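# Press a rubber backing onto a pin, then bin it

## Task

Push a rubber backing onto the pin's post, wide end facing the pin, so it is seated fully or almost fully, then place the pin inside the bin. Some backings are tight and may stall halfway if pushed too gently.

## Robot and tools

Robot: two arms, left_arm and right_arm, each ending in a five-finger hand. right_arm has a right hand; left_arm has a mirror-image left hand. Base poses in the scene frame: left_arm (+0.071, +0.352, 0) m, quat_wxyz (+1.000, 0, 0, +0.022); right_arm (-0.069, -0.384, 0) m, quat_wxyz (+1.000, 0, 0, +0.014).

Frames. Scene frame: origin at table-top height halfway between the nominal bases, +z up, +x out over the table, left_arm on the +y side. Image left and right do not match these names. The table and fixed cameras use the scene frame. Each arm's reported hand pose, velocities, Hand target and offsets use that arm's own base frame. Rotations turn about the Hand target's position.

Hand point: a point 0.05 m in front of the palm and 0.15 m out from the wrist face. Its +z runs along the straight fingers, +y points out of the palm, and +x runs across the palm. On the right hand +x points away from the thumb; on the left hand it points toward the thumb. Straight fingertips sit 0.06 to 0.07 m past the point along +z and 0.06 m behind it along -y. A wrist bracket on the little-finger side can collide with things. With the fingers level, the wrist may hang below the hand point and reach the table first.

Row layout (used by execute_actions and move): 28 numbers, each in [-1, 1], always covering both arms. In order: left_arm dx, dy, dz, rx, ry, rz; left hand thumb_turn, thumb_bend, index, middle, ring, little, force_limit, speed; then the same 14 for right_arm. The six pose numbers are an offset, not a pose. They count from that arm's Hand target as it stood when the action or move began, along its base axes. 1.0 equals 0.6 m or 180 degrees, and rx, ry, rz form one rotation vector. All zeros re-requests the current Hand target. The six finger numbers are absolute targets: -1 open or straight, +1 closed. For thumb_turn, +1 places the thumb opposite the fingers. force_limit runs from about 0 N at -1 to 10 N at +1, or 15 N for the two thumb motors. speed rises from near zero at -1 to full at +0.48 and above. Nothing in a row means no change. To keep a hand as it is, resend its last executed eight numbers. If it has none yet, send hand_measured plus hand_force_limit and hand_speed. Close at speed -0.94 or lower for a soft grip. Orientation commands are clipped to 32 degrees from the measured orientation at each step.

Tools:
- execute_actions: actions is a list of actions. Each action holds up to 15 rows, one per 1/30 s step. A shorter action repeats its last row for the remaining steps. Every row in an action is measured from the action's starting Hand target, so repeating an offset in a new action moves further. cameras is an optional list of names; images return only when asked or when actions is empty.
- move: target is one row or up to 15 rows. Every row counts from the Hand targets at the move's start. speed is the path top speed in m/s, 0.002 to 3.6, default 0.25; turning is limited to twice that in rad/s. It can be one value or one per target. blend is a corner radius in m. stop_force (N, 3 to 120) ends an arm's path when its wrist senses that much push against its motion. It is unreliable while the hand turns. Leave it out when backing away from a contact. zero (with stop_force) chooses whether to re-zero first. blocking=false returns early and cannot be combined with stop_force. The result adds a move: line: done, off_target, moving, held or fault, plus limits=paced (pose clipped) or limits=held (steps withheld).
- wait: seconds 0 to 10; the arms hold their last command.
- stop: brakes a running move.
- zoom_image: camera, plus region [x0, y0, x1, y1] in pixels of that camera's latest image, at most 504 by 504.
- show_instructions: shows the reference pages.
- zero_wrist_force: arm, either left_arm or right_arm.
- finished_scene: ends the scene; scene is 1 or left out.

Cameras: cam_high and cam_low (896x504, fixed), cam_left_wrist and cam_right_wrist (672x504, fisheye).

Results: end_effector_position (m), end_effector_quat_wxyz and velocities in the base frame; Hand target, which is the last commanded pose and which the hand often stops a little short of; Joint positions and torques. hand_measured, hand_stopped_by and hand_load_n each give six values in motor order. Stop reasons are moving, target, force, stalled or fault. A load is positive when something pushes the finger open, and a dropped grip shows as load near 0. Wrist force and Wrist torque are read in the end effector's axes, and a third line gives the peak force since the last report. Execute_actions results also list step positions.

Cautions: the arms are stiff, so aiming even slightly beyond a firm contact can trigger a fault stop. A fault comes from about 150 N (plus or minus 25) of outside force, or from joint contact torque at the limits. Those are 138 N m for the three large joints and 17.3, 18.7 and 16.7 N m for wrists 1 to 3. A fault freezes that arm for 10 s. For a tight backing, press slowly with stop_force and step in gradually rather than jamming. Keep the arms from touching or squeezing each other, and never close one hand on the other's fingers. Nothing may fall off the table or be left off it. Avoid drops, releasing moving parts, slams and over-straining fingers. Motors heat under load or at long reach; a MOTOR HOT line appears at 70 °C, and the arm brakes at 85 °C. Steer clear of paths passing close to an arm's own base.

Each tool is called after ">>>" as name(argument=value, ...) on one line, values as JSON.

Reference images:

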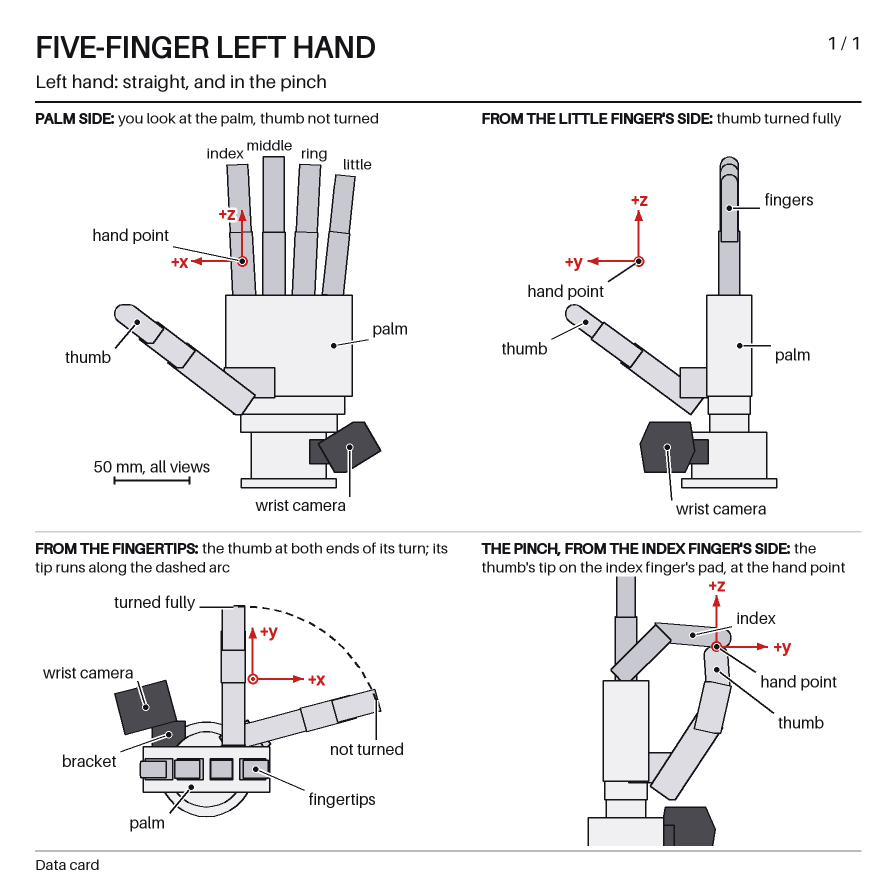

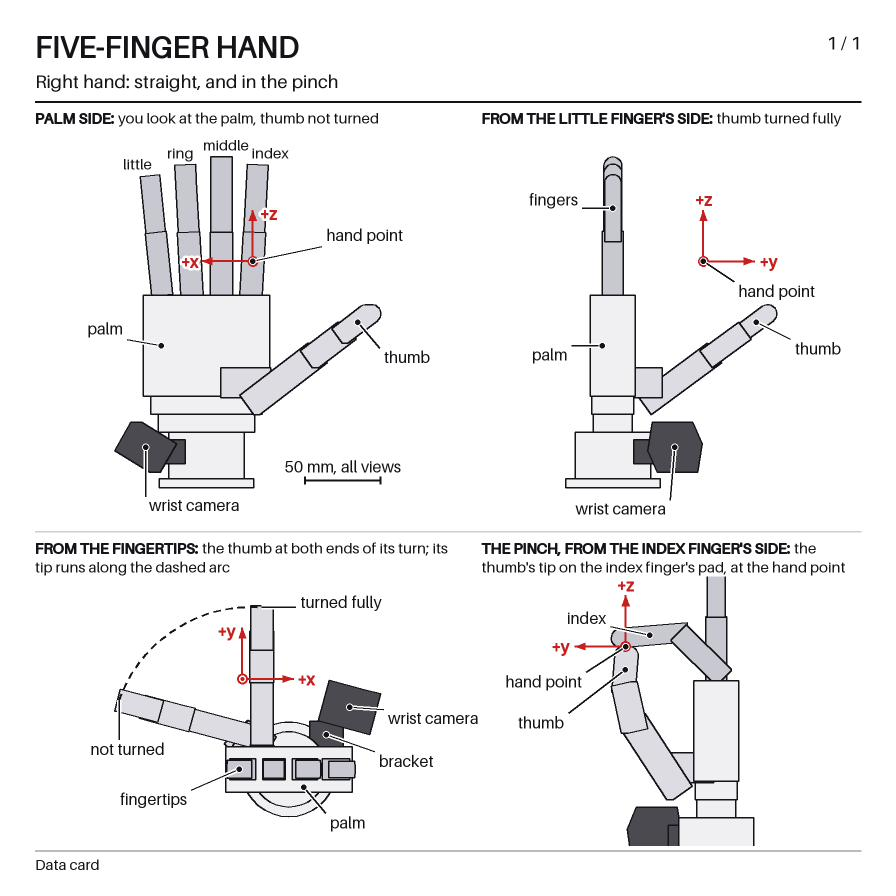

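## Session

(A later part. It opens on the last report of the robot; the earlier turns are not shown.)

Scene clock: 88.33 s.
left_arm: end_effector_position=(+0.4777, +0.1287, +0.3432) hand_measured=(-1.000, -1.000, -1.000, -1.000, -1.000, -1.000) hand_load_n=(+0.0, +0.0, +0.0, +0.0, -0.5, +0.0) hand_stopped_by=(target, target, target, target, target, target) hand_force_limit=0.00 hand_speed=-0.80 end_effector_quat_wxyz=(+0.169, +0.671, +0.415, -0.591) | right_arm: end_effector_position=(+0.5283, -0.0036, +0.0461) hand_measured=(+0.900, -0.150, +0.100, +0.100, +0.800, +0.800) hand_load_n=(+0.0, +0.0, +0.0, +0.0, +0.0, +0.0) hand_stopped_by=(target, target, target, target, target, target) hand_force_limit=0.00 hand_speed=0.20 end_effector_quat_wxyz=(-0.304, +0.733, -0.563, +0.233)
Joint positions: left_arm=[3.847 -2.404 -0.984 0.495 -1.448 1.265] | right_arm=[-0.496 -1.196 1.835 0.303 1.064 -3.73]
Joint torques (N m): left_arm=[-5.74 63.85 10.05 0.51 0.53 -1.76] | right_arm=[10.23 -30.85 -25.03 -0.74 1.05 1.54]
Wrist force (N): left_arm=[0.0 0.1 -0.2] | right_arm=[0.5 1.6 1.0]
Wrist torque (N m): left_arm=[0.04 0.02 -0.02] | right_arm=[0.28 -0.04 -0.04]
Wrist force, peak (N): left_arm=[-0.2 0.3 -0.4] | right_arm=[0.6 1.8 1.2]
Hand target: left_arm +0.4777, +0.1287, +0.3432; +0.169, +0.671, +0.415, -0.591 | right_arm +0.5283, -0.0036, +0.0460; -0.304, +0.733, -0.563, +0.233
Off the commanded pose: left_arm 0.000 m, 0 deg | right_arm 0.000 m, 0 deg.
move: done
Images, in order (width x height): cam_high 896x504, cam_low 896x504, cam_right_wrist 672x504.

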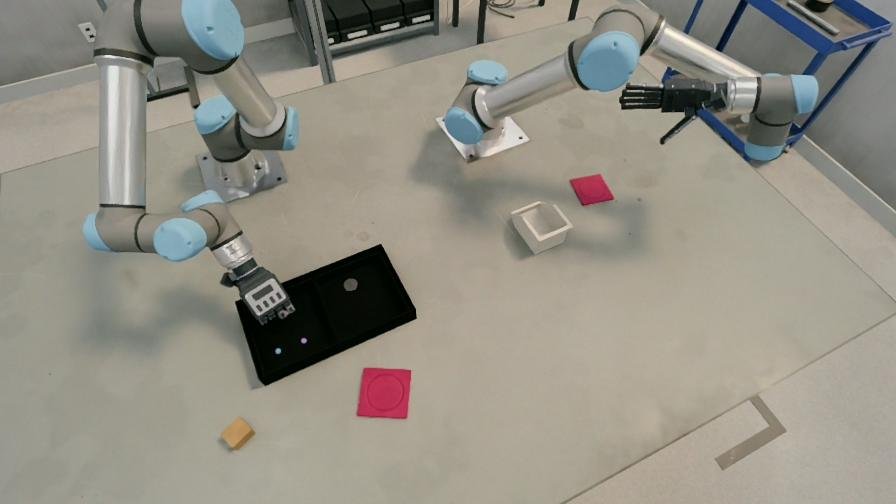

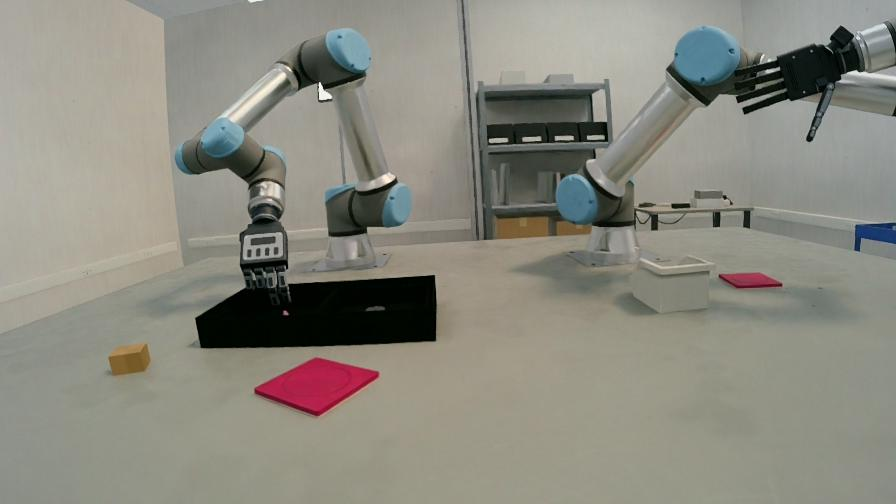

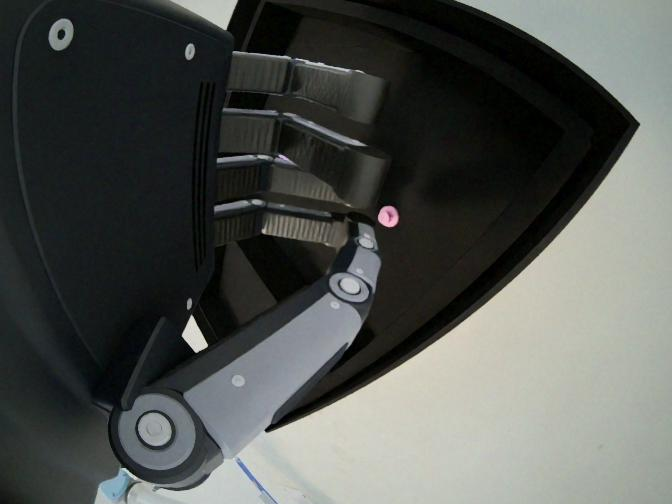

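>>> move(target=[0,0,0,0,0,0,-1,-1,-1,-1,-1,-1,0,-0.8,0.03,0.056,0,0,0,0,0.9,-0.4,0.3,0.3,0.8,0.8,0,0.2], speed=0.1)

>>> move(target=[0,0,0,0,0,0,-1,-1,-1,-1,-1,-1,0,-0.8,0,0,-0.08,0,0,0,0.9,-0.4,0.3,0.3,0.8,0.8,0,0.2], speed=0.02, stop_force=3, cameras=["cam_high","cam_low","cam_right_wrist"])

>>> zoom_image(camera="cam_right_wrist", region=[260, 150, 440, 290])

>>> zoom_image(camera="cam_low", region=[230, 250, 350, 340])

Scene clock: 97.23 s.
left_arm: end_effector_position=(+0.4777, +0.1287, +0.3432) hand_measured=(-1.000, -1.000, -1.000, -1.000, -1.000, -1.000) hand_load_n=(+0.0, +0.0, +0.0, +0.0, +0.0, +0.0) hand_stopped_by=(target, target, target, target, target, target) hand_force_limit=0.00 hand_speed=-0.80 end_effector_quat_wxyz=(+0.169, +0.671, +0.415, -0.591) | right_arm: end_effector_position=(+0.5463, +0.0300, +0.0461) hand_measured=(+0.900, -0.400, +0.300, +0.288, +0.800, +0.800) hand_load_n=(+0.0, +0.0, +0.0, +0.0, +0.0, +0.0) hand_stopped_by=(target, target, target, force, target, target) hand_force_limit=0.00 hand_speed=0.20 end_effector_quat_wxyz=(-0.304, +0.733, -0.563, +0.233)
Joint positions: left_arm=[3.847 -2.404 -0.984 0.495 -1.448 1.265] | right_arm=[-0.4 -1.177 1.796 0.283 1.122 -3.644]
Joint torques (N m): left_arm=[-4.72 64.69 10.29 0.51 0.47 -1.67] | right_arm=[11.87 -21.21 -26.59 -0.79 1.15 1.42]
Wrist force (N): left_arm=[-0.2 0.1 -0.2] | right_arm=[0.6 1.3 1.1]
Wrist torque (N m): left_arm=[0.03 0.05 -0.03] | right_arm=[0.23 -0.03 -0.02]
Wrist force, peak (N): left_arm=[-0.4 0.2 -0.3] | right_arm=[0.9 1.8 0.7]
Hand target: left_arm +0.4777, +0.1287, +0.3432; +0.169, +0.671, +0.415, -0.591 | right_arm +0.5463, +0.0300, +0.0460; -0.304, +0.733, -0.563, +0.233
Off the commanded pose: left_arm 0.000 m, 0 deg | right_arm 0.000 m, 0 deg.
move: done

Scene clock: 99.77 s.
left_arm: end_effector_position=(+0.4777, +0.1287, +0.3432) hand_measured=(-1.000, -1.000, -1.000, -1.000, -1.000, -1.000) hand_load_n=(+0.0, +0.0, +0.0, +0.0, +0.0, +0.0) hand_stopped_by=(target, target, target, target, target, target) hand_force_limit=0.00 hand_speed=-0.80 end_effector_quat_wxyz=(+0.169, +0.671, +0.415, -0.591) | right_arm: end_effector_position=(+0.5463, +0.0300, +0.0190) hand_measured=(+0.900, -0.400, +0.300, +0.288, +0.800, +0.800) hand_load_n=(+0.0, +0.0, +0.0, -1.0, +0.0, +0.0) hand_stopped_by=(target, target, target, force, target, target) hand_force_limit=0.00 hand_speed=0.20 end_effector_quat_wxyz=(-0.304, +0.733, -0.563, +0.233)
Joint positions: left_arm=[3.847 -2.404 -0.984 0.495 -1.448 1.265] | right_arm=[-0.4 -1.137 1.821 0.218 1.122 -3.644]
Joint torques (N m): left_arm=[-5.2 64.41 10.82 0.38 0.49 -1.83] | right_arm=[9.18 -47.33 -24.71 1.89 0.9 0.59]
Wrist force (N): left_arm=[-0.1 0.1 -0.1] | right_arm=[0.3 0.9 0.3]
Wrist torque (N m): left_arm=[0.03 0.04 -0.03] | right_arm=[0.20 -0.04 -0.02]
Wrist force, peak (N): left_arm=[-0.2 0.2 -0.4] | right_arm=[2.2 -11.1 -4.1]
Hand target: left_arm +0.4777, +0.1287, +0.3432; +0.169, +0.671, +0.415, -0.591 | right_arm +0.5463, +0.0300, +0.0190; -0.304, +0.733, -0.563, +0.233 (not the last commanded pose)
Off the commanded pose: left_arm 0.000 m, 0 deg | right_arm 0.021 m, 0 deg.
move: contact (right_arm)
Images, in order (width x height): cam_high 896x504, cam_low 896x504, cam_right_wrist 672x504.

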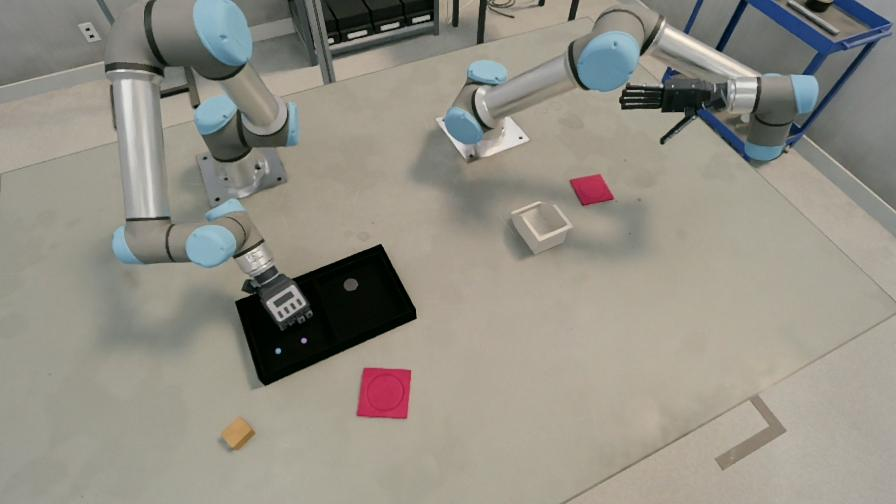

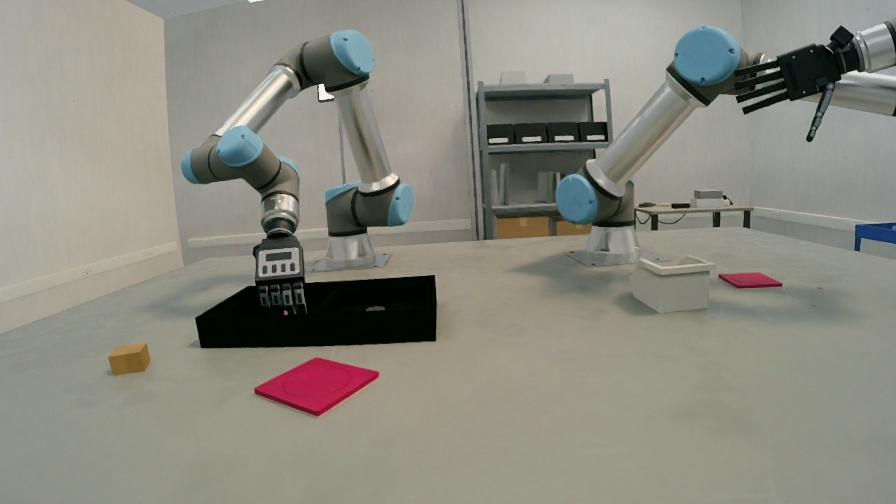

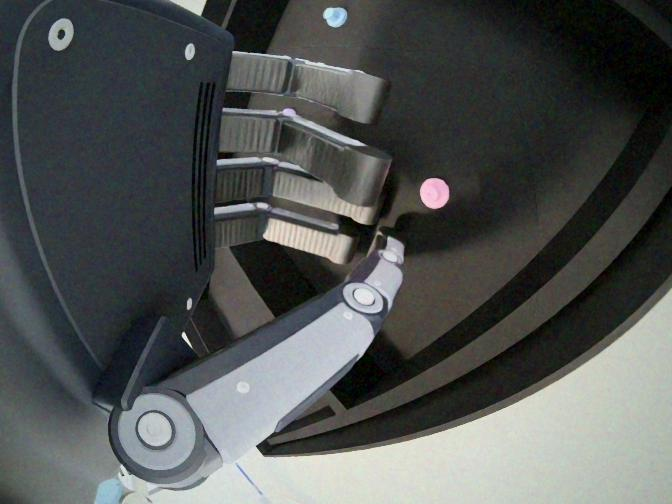

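Scaled by 2.800 from the camera's 672x504 image, which has a finer 960x720 frame.

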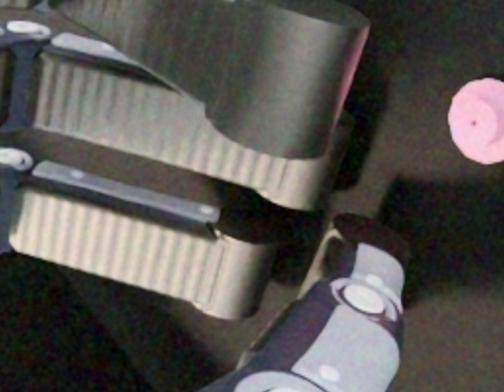

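Scaled by 4.200.

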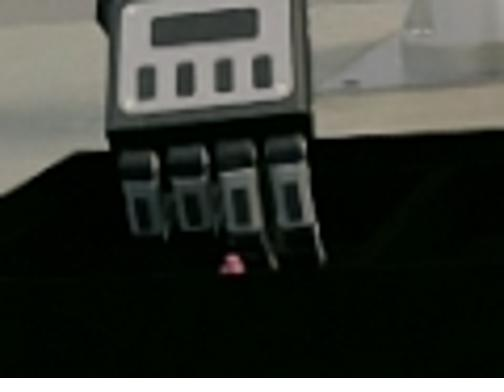

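>>> zoom_image(camera="cam_right_wrist", region=[405, 170, 465, 215])

>>> zoom_image(camera="cam_right_wrist", region=[305, 0, 365, 40])

Scaled by 8.400 from the camera's 672x504 image, which has a finer 960x720 frame.

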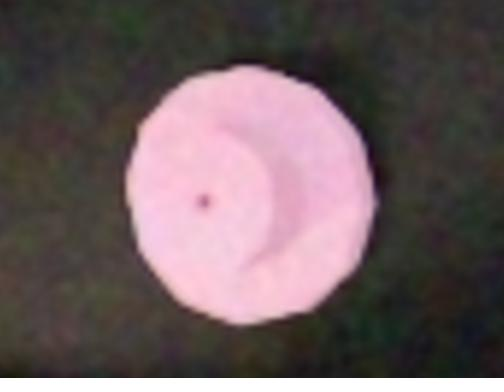

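Scaled by 8.400 from the camera's 672x504 image, which has a finer 960x720 frame.

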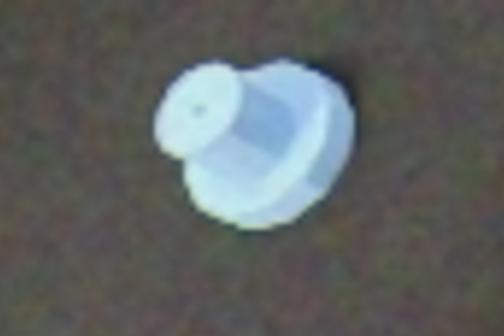

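>>> move(target=[[0,0,0,0,0,0,-1,-1,-1,-1,-1,-1,0,-0.8,0,0,0.058,-0.0108,0.0402,0,0.9,-0.6,0.35,0.35,0.8,0.8,-0.6,0.2],[0,0,0,0,0,0,-1,-1,-1,-1,-1,-1,0,-0.8,-0.0272,-0.0517,0.058,-0.0216,0.0805,0,0.9,-0.6,0.35,0.35,0.8,0.8,-0.6,0.2],[0,0,0,0,0,0,-1,-1,-1,-1,-1,-1,0,-0.8,-0.0272,-0.0517,0.0183,-0.0216,0.0805,0,0.9,-0.6,0.35,0.35,0.8,0.8,-0.6,0.2]], speed=0.15, blend=0.005, cameras=["cam_high","cam_low","cam_right_wrist"])

>>> zoom_image(camera="cam_right_wrist", region=[290, 160, 440, 280])

>>> zoom_image(camera="cam_high", region=[240, 270, 320, 350])

>>> zoom_image(camera="cam_low", region=[230, 250, 330, 330])

Scene clock: 114.77 s.
left_arm: end_effector_position=(+0.4777, +0.1287, +0.3432) hand_measured=(-1.000, -1.000, -1.000, -1.000, -1.000, -1.000) hand_load_n=(+0.0, +0.0, +0.0, +0.0, +0.0, +0.0) hand_stopped_by=(target, target, target, target, target, target) hand_force_limit=0.00 hand_speed=-0.80 end_effector_quat_wxyz=(+0.169, +0.671, +0.415, -0.591) | right_arm: end_effector_position=(+0.5300, -0.0010, +0.0300) hand_measured=(+0.900, -0.600, +0.350, +0.350, +0.800, +0.800) hand_load_n=(-0.5, +0.0, +0.0, +0.0, +0.5, +0.0) hand_stopped_by=(target, target, target, target, target, target) hand_force_limit=-0.60 hand_speed=0.20 end_effector_quat_wxyz=(-0.205, +0.766, -0.588, +0.158)
Joint positions: left_arm=[3.847 -2.404 -0.984 0.495 -1.448 1.265] | right_arm=[-0.393 -1.049 1.622 0.568 1.261 -3.728]
Joint torques (N m): left_arm=[-5.1 63.7 10.83 0.41 0.58 -1.75] | right_arm=[-9.3 -26.29 -2.42 -0.12 0.94 -1.34]
Wrist force (N): left_arm=[-0.1 0.2 -0.1] | right_arm=[1.0 1.2 0.8]
Wrist torque (N m): left_arm=[0.05 0.04 -0.03] | right_arm=[0.27 -0.14 0.08]
Wrist force, peak (N): left_arm=[-0.2 0.2 -0.4] | right_arm=[0.7 2.1 1.5]
Hand target: left_arm +0.4777, +0.1287, +0.3432; +0.169, +0.671, +0.415, -0.591 | right_arm +0.5300, -0.0010, +0.0300; -0.205, +0.766, -0.588, +0.158
Off the commanded pose: left_arm 0.000 m, 0 deg | right_arm 0.000 m, 0 deg.
move: done
Images, in order (width x height): cam_high 896x504, cam_low 896x504, cam_right_wrist 672x504.

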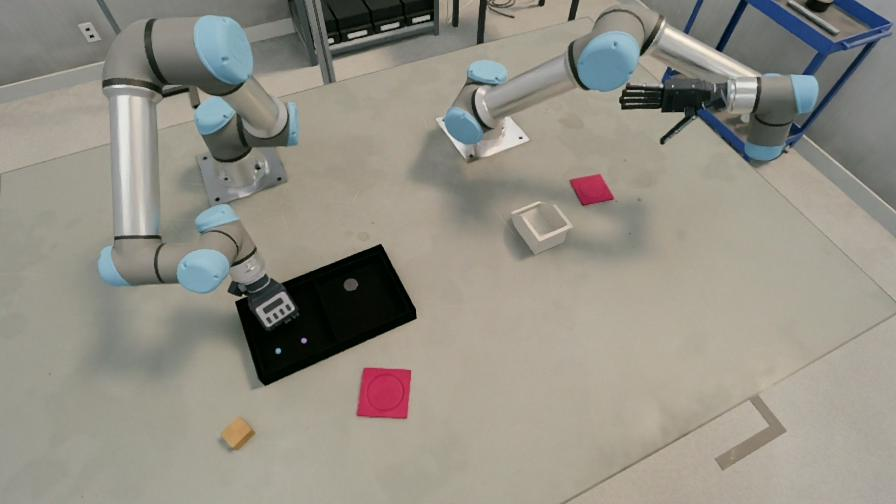

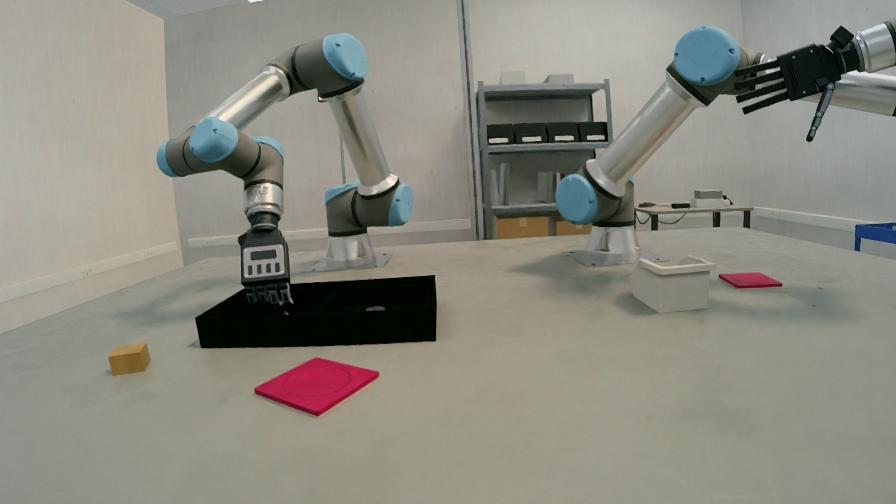

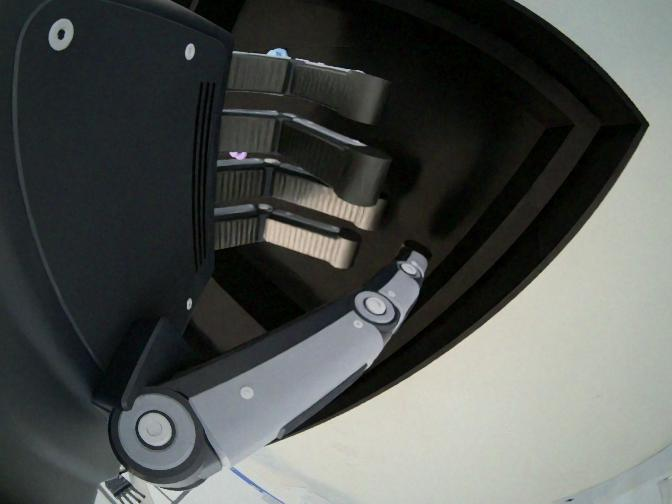

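Scaled by 3.360 from the camera's 672x504 image, which has a finer 960x720 frame.

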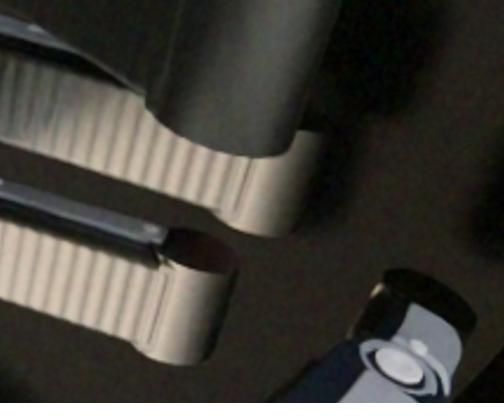

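Scaled by 6.300.

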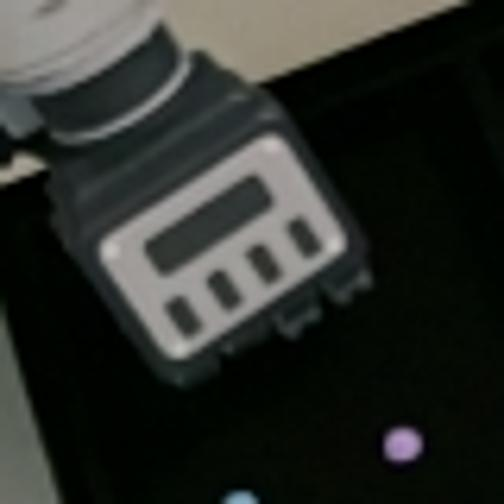

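Scaled by 5.040.

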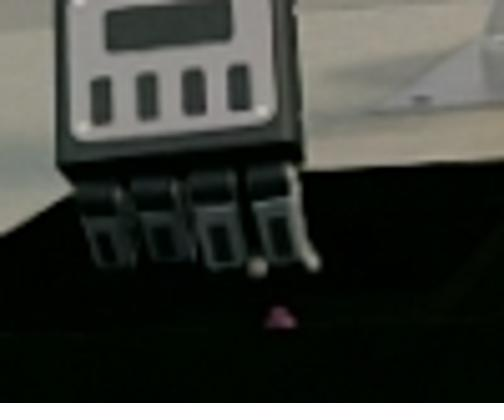

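>>> move(target=[0,0,0,0,0,0,-1,-1,-1,-1,-1,-1,0,-0.8,0,0,0,0,0,0,0.9,-0.6,0.35,1,1,1,-0.6,0.3], speed=0.15, cameras=["cam_high","cam_low","cam_right_wrist"])

>>> zoom_image(camera="cam_right_wrist", region=[290, 160, 440, 280])

>>> zoom_image(camera="cam_high", region=[270, 280, 320, 330])

>>> zoom_image(camera="cam_low", region=[250, 270, 320, 330])

Scene clock: 123.53 s.
left_arm: end_effector_position=(+0.4777, +0.1287, +0.3432) hand_measured=(-1.000, -1.000, -1.000, -1.000, -1.000, -1.000) hand_load_n=(+0.0, +0.0, +0.0, +0.0, +0.0, +0.0) hand_stopped_by=(target, target, target, target, target, target) hand_force_limit=0.00 hand_speed=-0.80 end_effector_quat_wxyz=(+0.169, +0.671, +0.415, -0.591) | right_arm: end_effector_position=(+0.5300, -0.0010, +0.0300) hand_measured=(+0.900, -0.600, +0.350, +1.000, +1.000, +1.000) hand_load_n=(+0.0, +0.0, +0.0, +0.5, +0.0, +0.0) hand_stopped_by=(target, target, target, target, target, target) hand_force_limit=-0.60 hand_speed=0.30 end_effector_quat_wxyz=(-0.205, +0.766, -0.588, +0.158)
Joint positions: left_arm=[3.847 -2.404 -0.984 0.495 -1.448 1.265] | right_arm=[-0.393 -1.049 1.622 0.568 1.261 -3.728]
Joint torques (N m): left_arm=[-4.92 64.37 11.15 0.35 0.6 -1.77] | right_arm=[-9.21 -25.27 -3.26 -0.1 1.06 -1.37]
Wrist force (N): left_arm=[0.1 0.0 -0.1] | right_arm=[0.5 1.3 0.8]
Wrist torque (N m): left_arm=[0.02 0.01 -0.01] | right_arm=[0.29 -0.06 0.06]
Wrist force, peak (N): left_arm=[-0.3 0.2 -0.3] | right_arm=[0.9 1.6 1.2]
Hand target: left_arm +0.4777, +0.1287, +0.3432; +0.169, +0.671, +0.415, -0.591 | right_arm +0.5300, -0.0010, +0.0300; -0.205, +0.766, -0.588, +0.158
Off the commanded pose: left_arm 0.000 m, 0 deg | right_arm 0.000 m, 0 deg.
move: done
Images, in order (width x height): cam_high 896x504, cam_low 896x504, cam_right_wrist 672x504.

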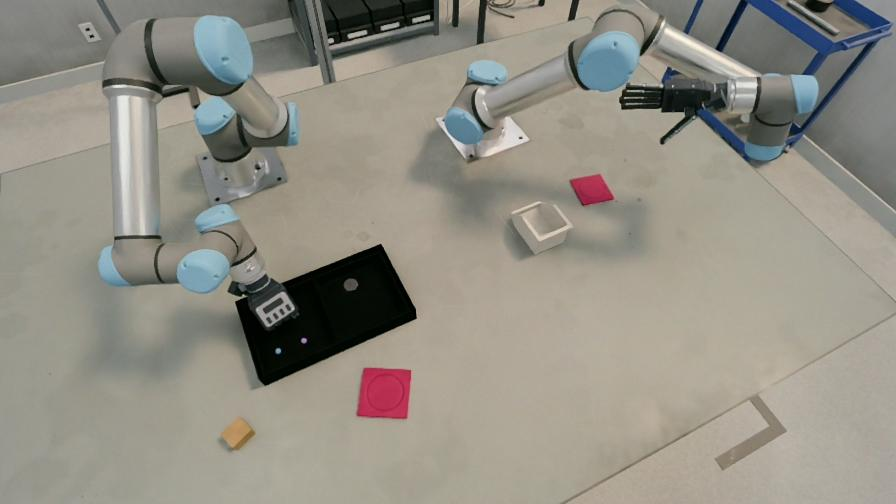

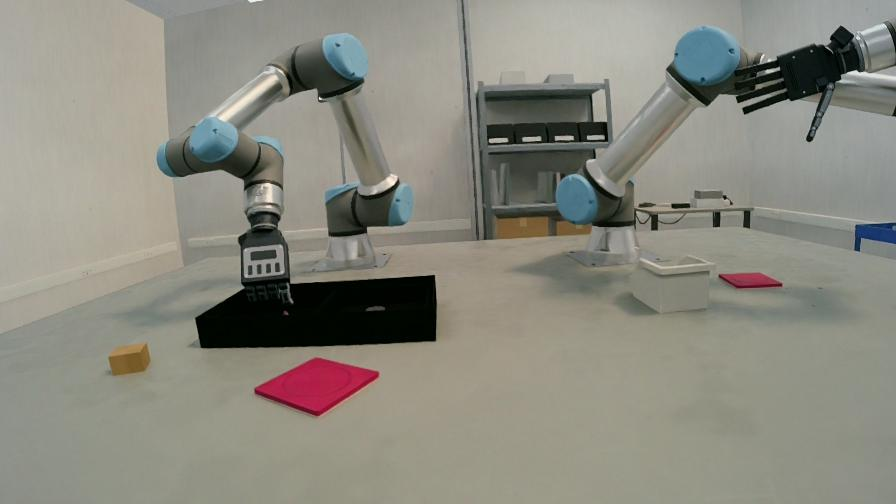

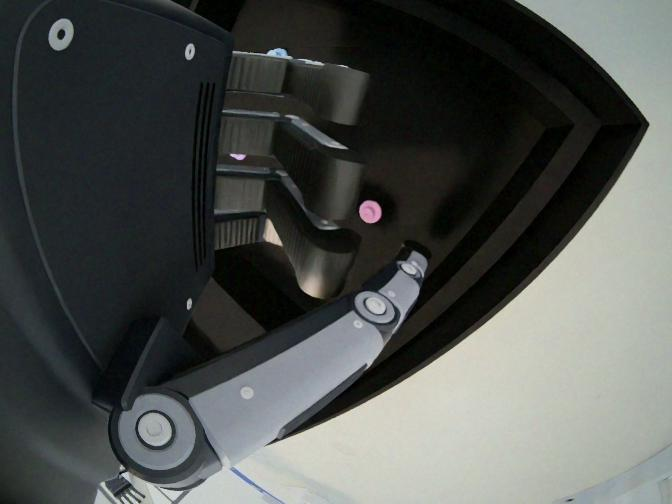

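Scaled by 3.360 from the camera's 672x504 image, which has a finer 960x720 frame.

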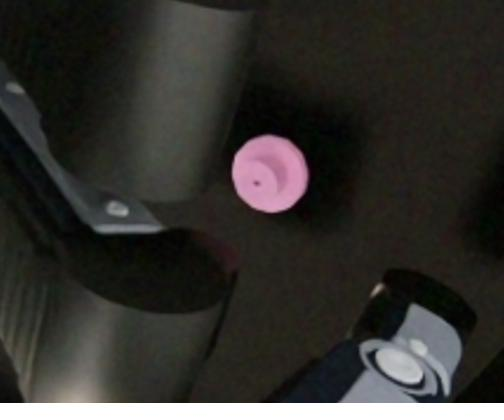

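Scaled by 10.080.

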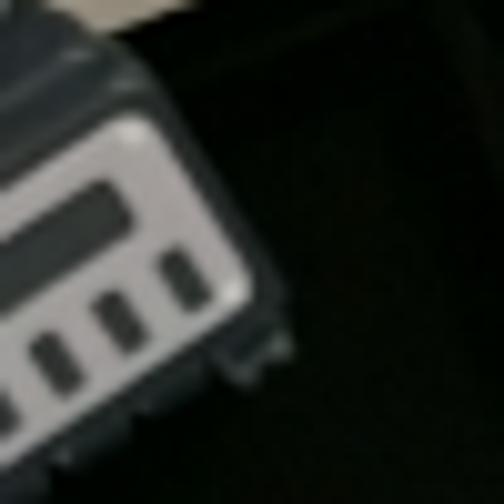

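Scaled by 7.200.

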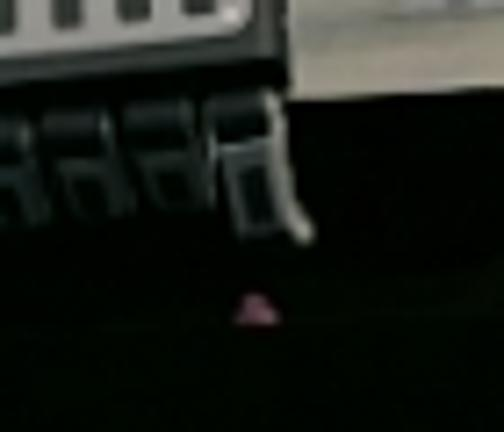

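>>> move(target=[0,0,0,0,0,0,-1,-1,-1,-1,-1,-1,0,-0.8,0.0065,0.0017,0.0083,0,0,0,0.9,-0.6,0.15,0.15,1,1,-0.6,0.3], speed=0.1, cameras=["cam_low","cam_right_wrist"])

>>> zoom_image(camera="cam_right_wrist", region=[290, 160, 440, 280])

>>> zoom_image(camera="cam_low", region=[250, 270, 320, 330])

Scene clock: 138.60 s.
left_arm: end_effector_position=(+0.4777, +0.1287, +0.3432) hand_measured=(-1.000, -1.000, -1.000, -1.000, -1.000, -1.000) hand_load_n=(+0.0, +0.0, +0.0, -0.5, +0.0, +0.0) hand_stopped_by=(target, target, target, target, target, target) hand_force_limit=0.00 hand_speed=-0.80 end_effector_quat_wxyz=(+0.169, +0.671, +0.415, -0.591) | right_arm: end_effector_position=(+0.5339, +0.0000, +0.0349) hand_measured=(+0.900, -0.600, +0.150, +0.150, +1.000, +1.000) hand_load_n=(+0.0, +0.0, +0.0, +0.0, +0.0, +0.0) hand_stopped_by=(target, target, target, target, target, target) hand_force_limit=-0.60 hand_speed=0.30 end_effector_quat_wxyz=(-0.205, +0.766, -0.588, +0.158)
Joint positions: left_arm=[3.847 -2.404 -0.984 0.495 -1.448 1.265] | right_arm=[-0.388 -1.048 1.605 0.583 1.264 -3.723]
Joint torques (N m): left_arm=[-4.84 64.5 11.58 0.4 0.59 -1.92] | right_arm=[11.8 -24.75 -25.37 4.44 1.04 1.18]
Wrist force (N): left_arm=[-0.2 0.1 -0.1] | right_arm=[0.7 1.3 1.1]
Wrist torque (N m): left_arm=[0.04 0.05 -0.04] | right_arm=[0.28 -0.10 0.07]
Wrist force, peak (N): left_arm=[-0.1 0.3 -0.4] | right_arm=[0.8 1.6 1.1]
Hand target: left_arm +0.4777, +0.1287, +0.3432; +0.169, +0.671, +0.415, -0.591 | right_arm +0.5339, +0.0000, +0.0350; -0.205, +0.766, -0.588, +0.158
Off the commanded pose: left_arm 0.000 m, 0 deg | right_arm 0.000 m, 0 deg.
move: done
Images, in order (width x height): cam_low 896x504, cam_right_wrist 672x504.

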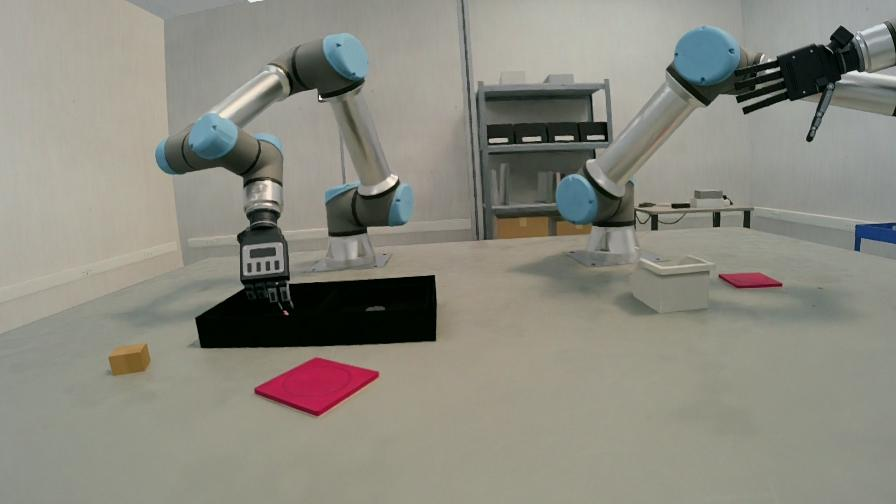

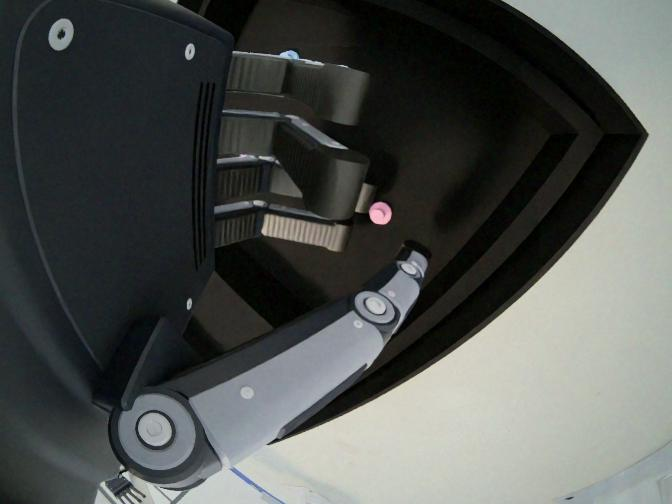

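Scaled by 3.360 from the camera's 672x504 image, which has a finer 960x720 frame.

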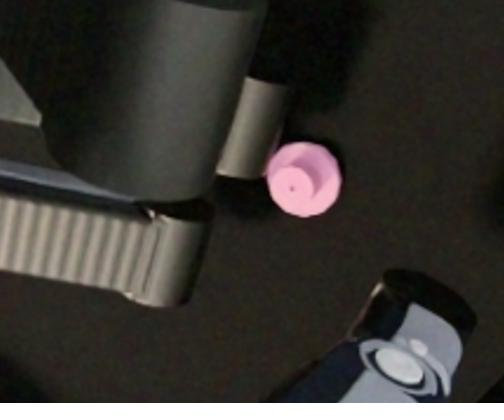

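Scaled by 7.200.

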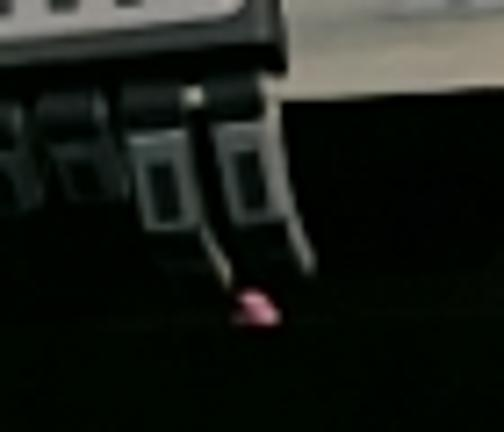

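>>> move(target=[0,0,0,0,0,0,-1,-1,-1,-1,-1,-1,0,-0.8,0.0047,-0.0177,0,0,0,0,0.73,-0.6,0.15,0.5,1,1,-0.6,0.3], speed=0.1, cameras=["cam_low","cam_right_wrist"])

>>> zoom_image(camera="cam_right_wrist", region=[290, 160, 440, 280])

>>> zoom_image(camera="cam_low", region=[250, 270, 320, 330])

Scene clock: 150.40 s.
left_arm: end_effector_position=(+0.4777, +0.1287, +0.3432) hand_measured=(-1.000, -1.000, -1.000, -1.000, -1.000, -1.000) hand_load_n=(+0.0, +0.0, +0.0, +0.0, +0.0, +0.0) hand_stopped_by=(target, target, target, target, target, target) hand_force_limit=0.00 hand_speed=-0.80 end_effector_quat_wxyz=(+0.169, +0.671, +0.415, -0.591) | right_arm: end_effector_position=(+0.5367, -0.0106, +0.0350) hand_measured=(+0.730, -0.600, +0.150, +0.500, +1.000, +1.000) hand_load_n=(+0.0, +0.0, +0.0, +0.0, +0.0, +0.0) hand_stopped_by=(target, target, target, target, target, target) hand_force_limit=-0.60 hand_speed=0.30 end_effector_quat_wxyz=(-0.205, +0.766, -0.588, +0.158)
Joint positions: left_arm=[3.847 -2.404 -0.984 0.495 -1.448 1.265] | right_arm=[-0.407 -1.038 1.591 0.593 1.256 -3.741]
Joint torques (N m): left_arm=[-4.63 64.58 11.38 0.38 0.59 -1.77] | right_arm=[-9.5 -25.62 -25.52 4.18 -1.68 -1.49]
Wrist force (N): left_arm=[-0.1 0.1 -0.1] | right_arm=[0.6 1.4 0.7]
Wrist torque (N m): left_arm=[0.03 0.05 -0.03] | right_arm=[0.31 -0.07 0.07]
Wrist force, peak (N): left_arm=[-0.3 0.0 -0.2] | right_arm=[0.8 1.8 0.8]
Hand target: left_arm +0.4777, +0.1287, +0.3432; +0.169, +0.671, +0.415, -0.591 | right_arm +0.5367, -0.0106, +0.0350; -0.205, +0.766, -0.588, +0.158
Off the commanded pose: left_arm 0.000 m, 0 deg | right_arm 0.000 m, 0 deg.
move: done
Images, in order (width x height): cam_low 896x504, cam_right_wrist 672x504.

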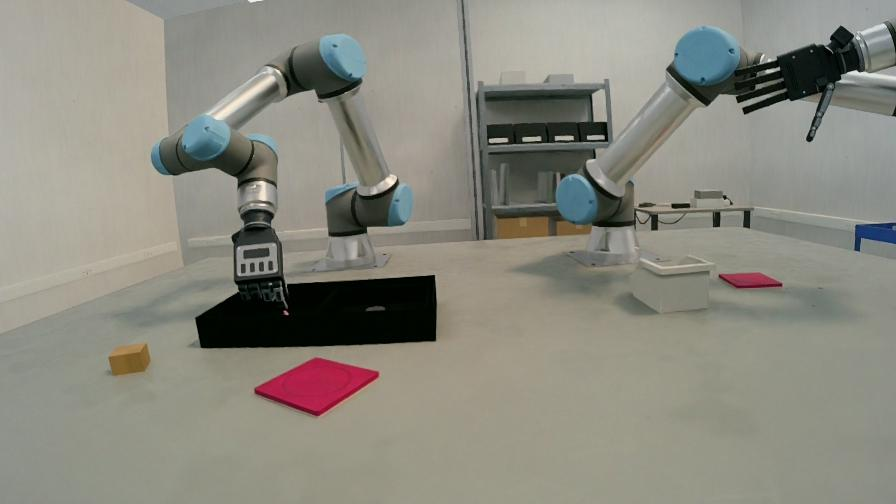

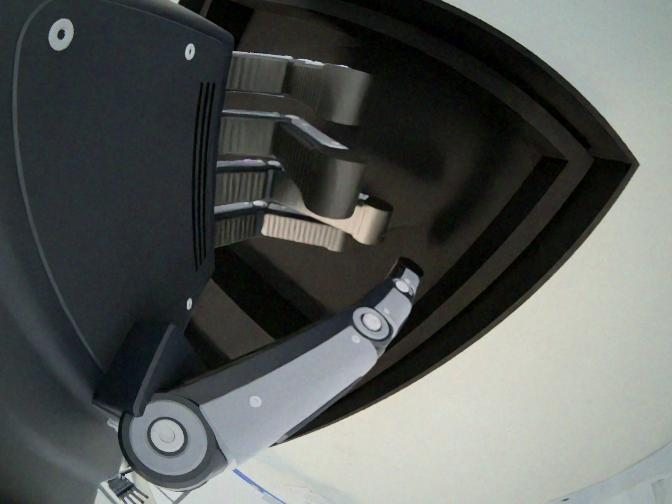

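Scaled by 3.360 from the camera's 672x504 image, which has a finer 960x720 frame.

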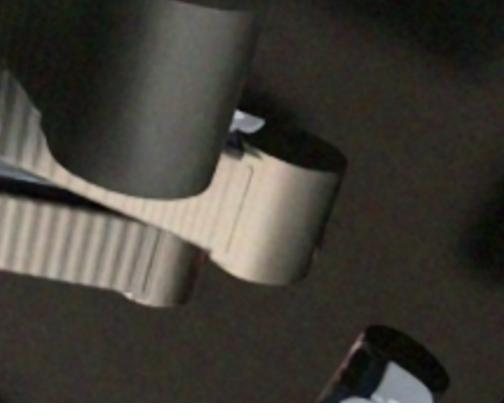

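Scaled by 7.200.

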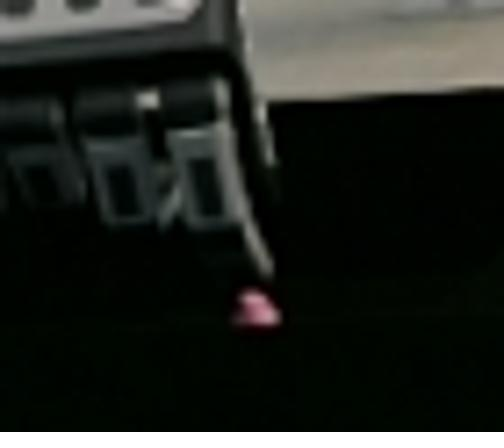

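>>> move(target=[0,0,0,0,0,0,-1,-1,-1,-1,-1,-1,0,-0.8,0,0,-0.05,0,0,0,0.73,-0.6,0.15,0.5,1,1,-0.6,0.3], speed=0.015, stop_force=3, cameras=["cam_low","cam_right_wrist"])

>>> zoom_image(camera="cam_right_wrist", region=[290, 160, 440, 280])

>>> zoom_image(camera="cam_low", region=[250, 270, 320, 330])

Scene clock: 153.93 s.
left_arm: end_effector_position=(+0.4777, +0.1287, +0.3432) hand_measured=(-1.000, -1.000, -1.000, -1.000, -1.000, -1.000) hand_load_n=(+0.0, +0.0, +0.0, +0.0, +0.0, +0.0) hand_stopped_by=(target, target, target, target, target, target) hand_force_limit=0.00 hand_speed=-0.80 end_effector_quat_wxyz=(+0.169, +0.671, +0.415, -0.591) | right_arm: end_effector_position=(+0.5367, -0.0106, +0.0232) hand_measured=(+0.730, -0.600, +0.150, +0.500, +1.000, +1.000) hand_load_n=(+0.0, +0.0, -2.0, +0.0, +0.0, +0.0) hand_stopped_by=(target, target, target, target, target, target) hand_force_limit=-0.60 hand_speed=0.30 end_effector_quat_wxyz=(-0.205, +0.766, -0.588, +0.158)
Joint positions: left_arm=[3.847 -2.404 -0.984 0.495 -1.448 1.265] | right_arm=[-0.407 -1.024 1.602 0.567 1.256 -3.741]
Joint torques (N m): left_arm=[-3.97 63.96 11.75 0.46 0.3 -1.77] | right_arm=[-8.39 -51.17 -25.12 3.18 1.17 -1.32]
Wrist force (N): left_arm=[-0.1 0.1 -0.3] | right_arm=[0.5 0.9 -0.8]
Wrist torque (N m): left_arm=[0.04 0.03 -0.03] | right_arm=[0.27 -0.09 0.07]
Wrist force, peak (N): left_arm=[-0.4 0.2 -0.2] | right_arm=[1.9 -6.9 -4.8]
Hand target: left_arm +0.4777, +0.1287, +0.3432; +0.169, +0.671, +0.415, -0.591 | right_arm +0.5367, -0.0106, +0.0232; -0.205, +0.766, -0.588, +0.158 (not the last commanded pose)
Off the commanded pose: left_arm 0.000 m, 0 deg | right_arm 0.018 m, 0 deg.
move: contact (right_arm)
Images, in order (width x height): cam_low 896x504, cam_right_wrist 672x504.

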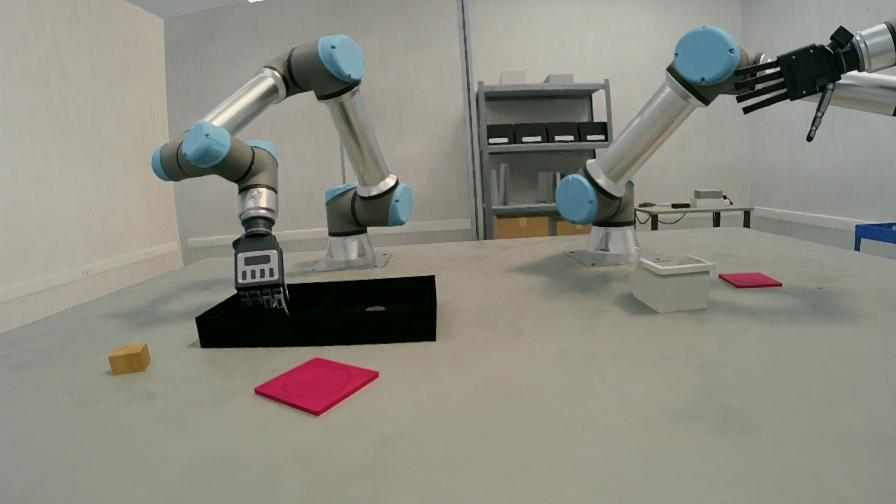

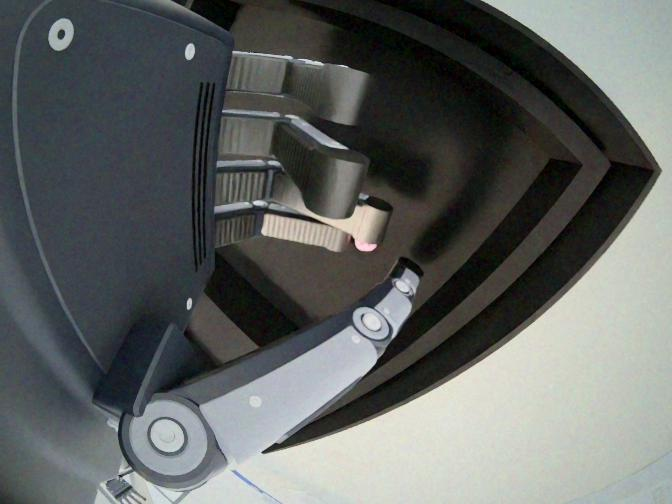

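Scaled by 3.360 from the camera's 672x504 image, which has a finer 960x720 frame.

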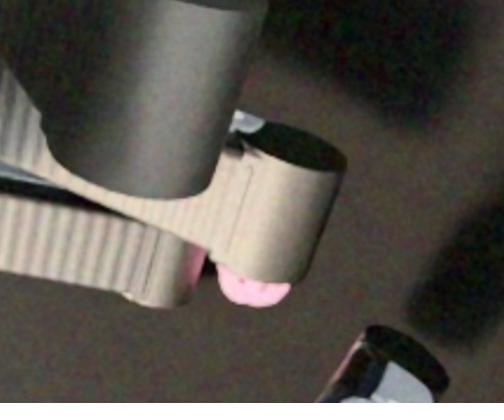

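Scaled by 7.200.

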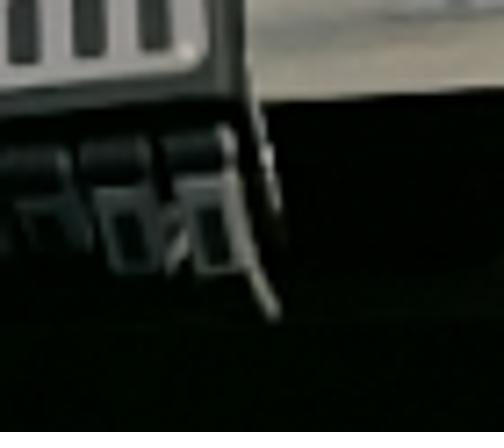

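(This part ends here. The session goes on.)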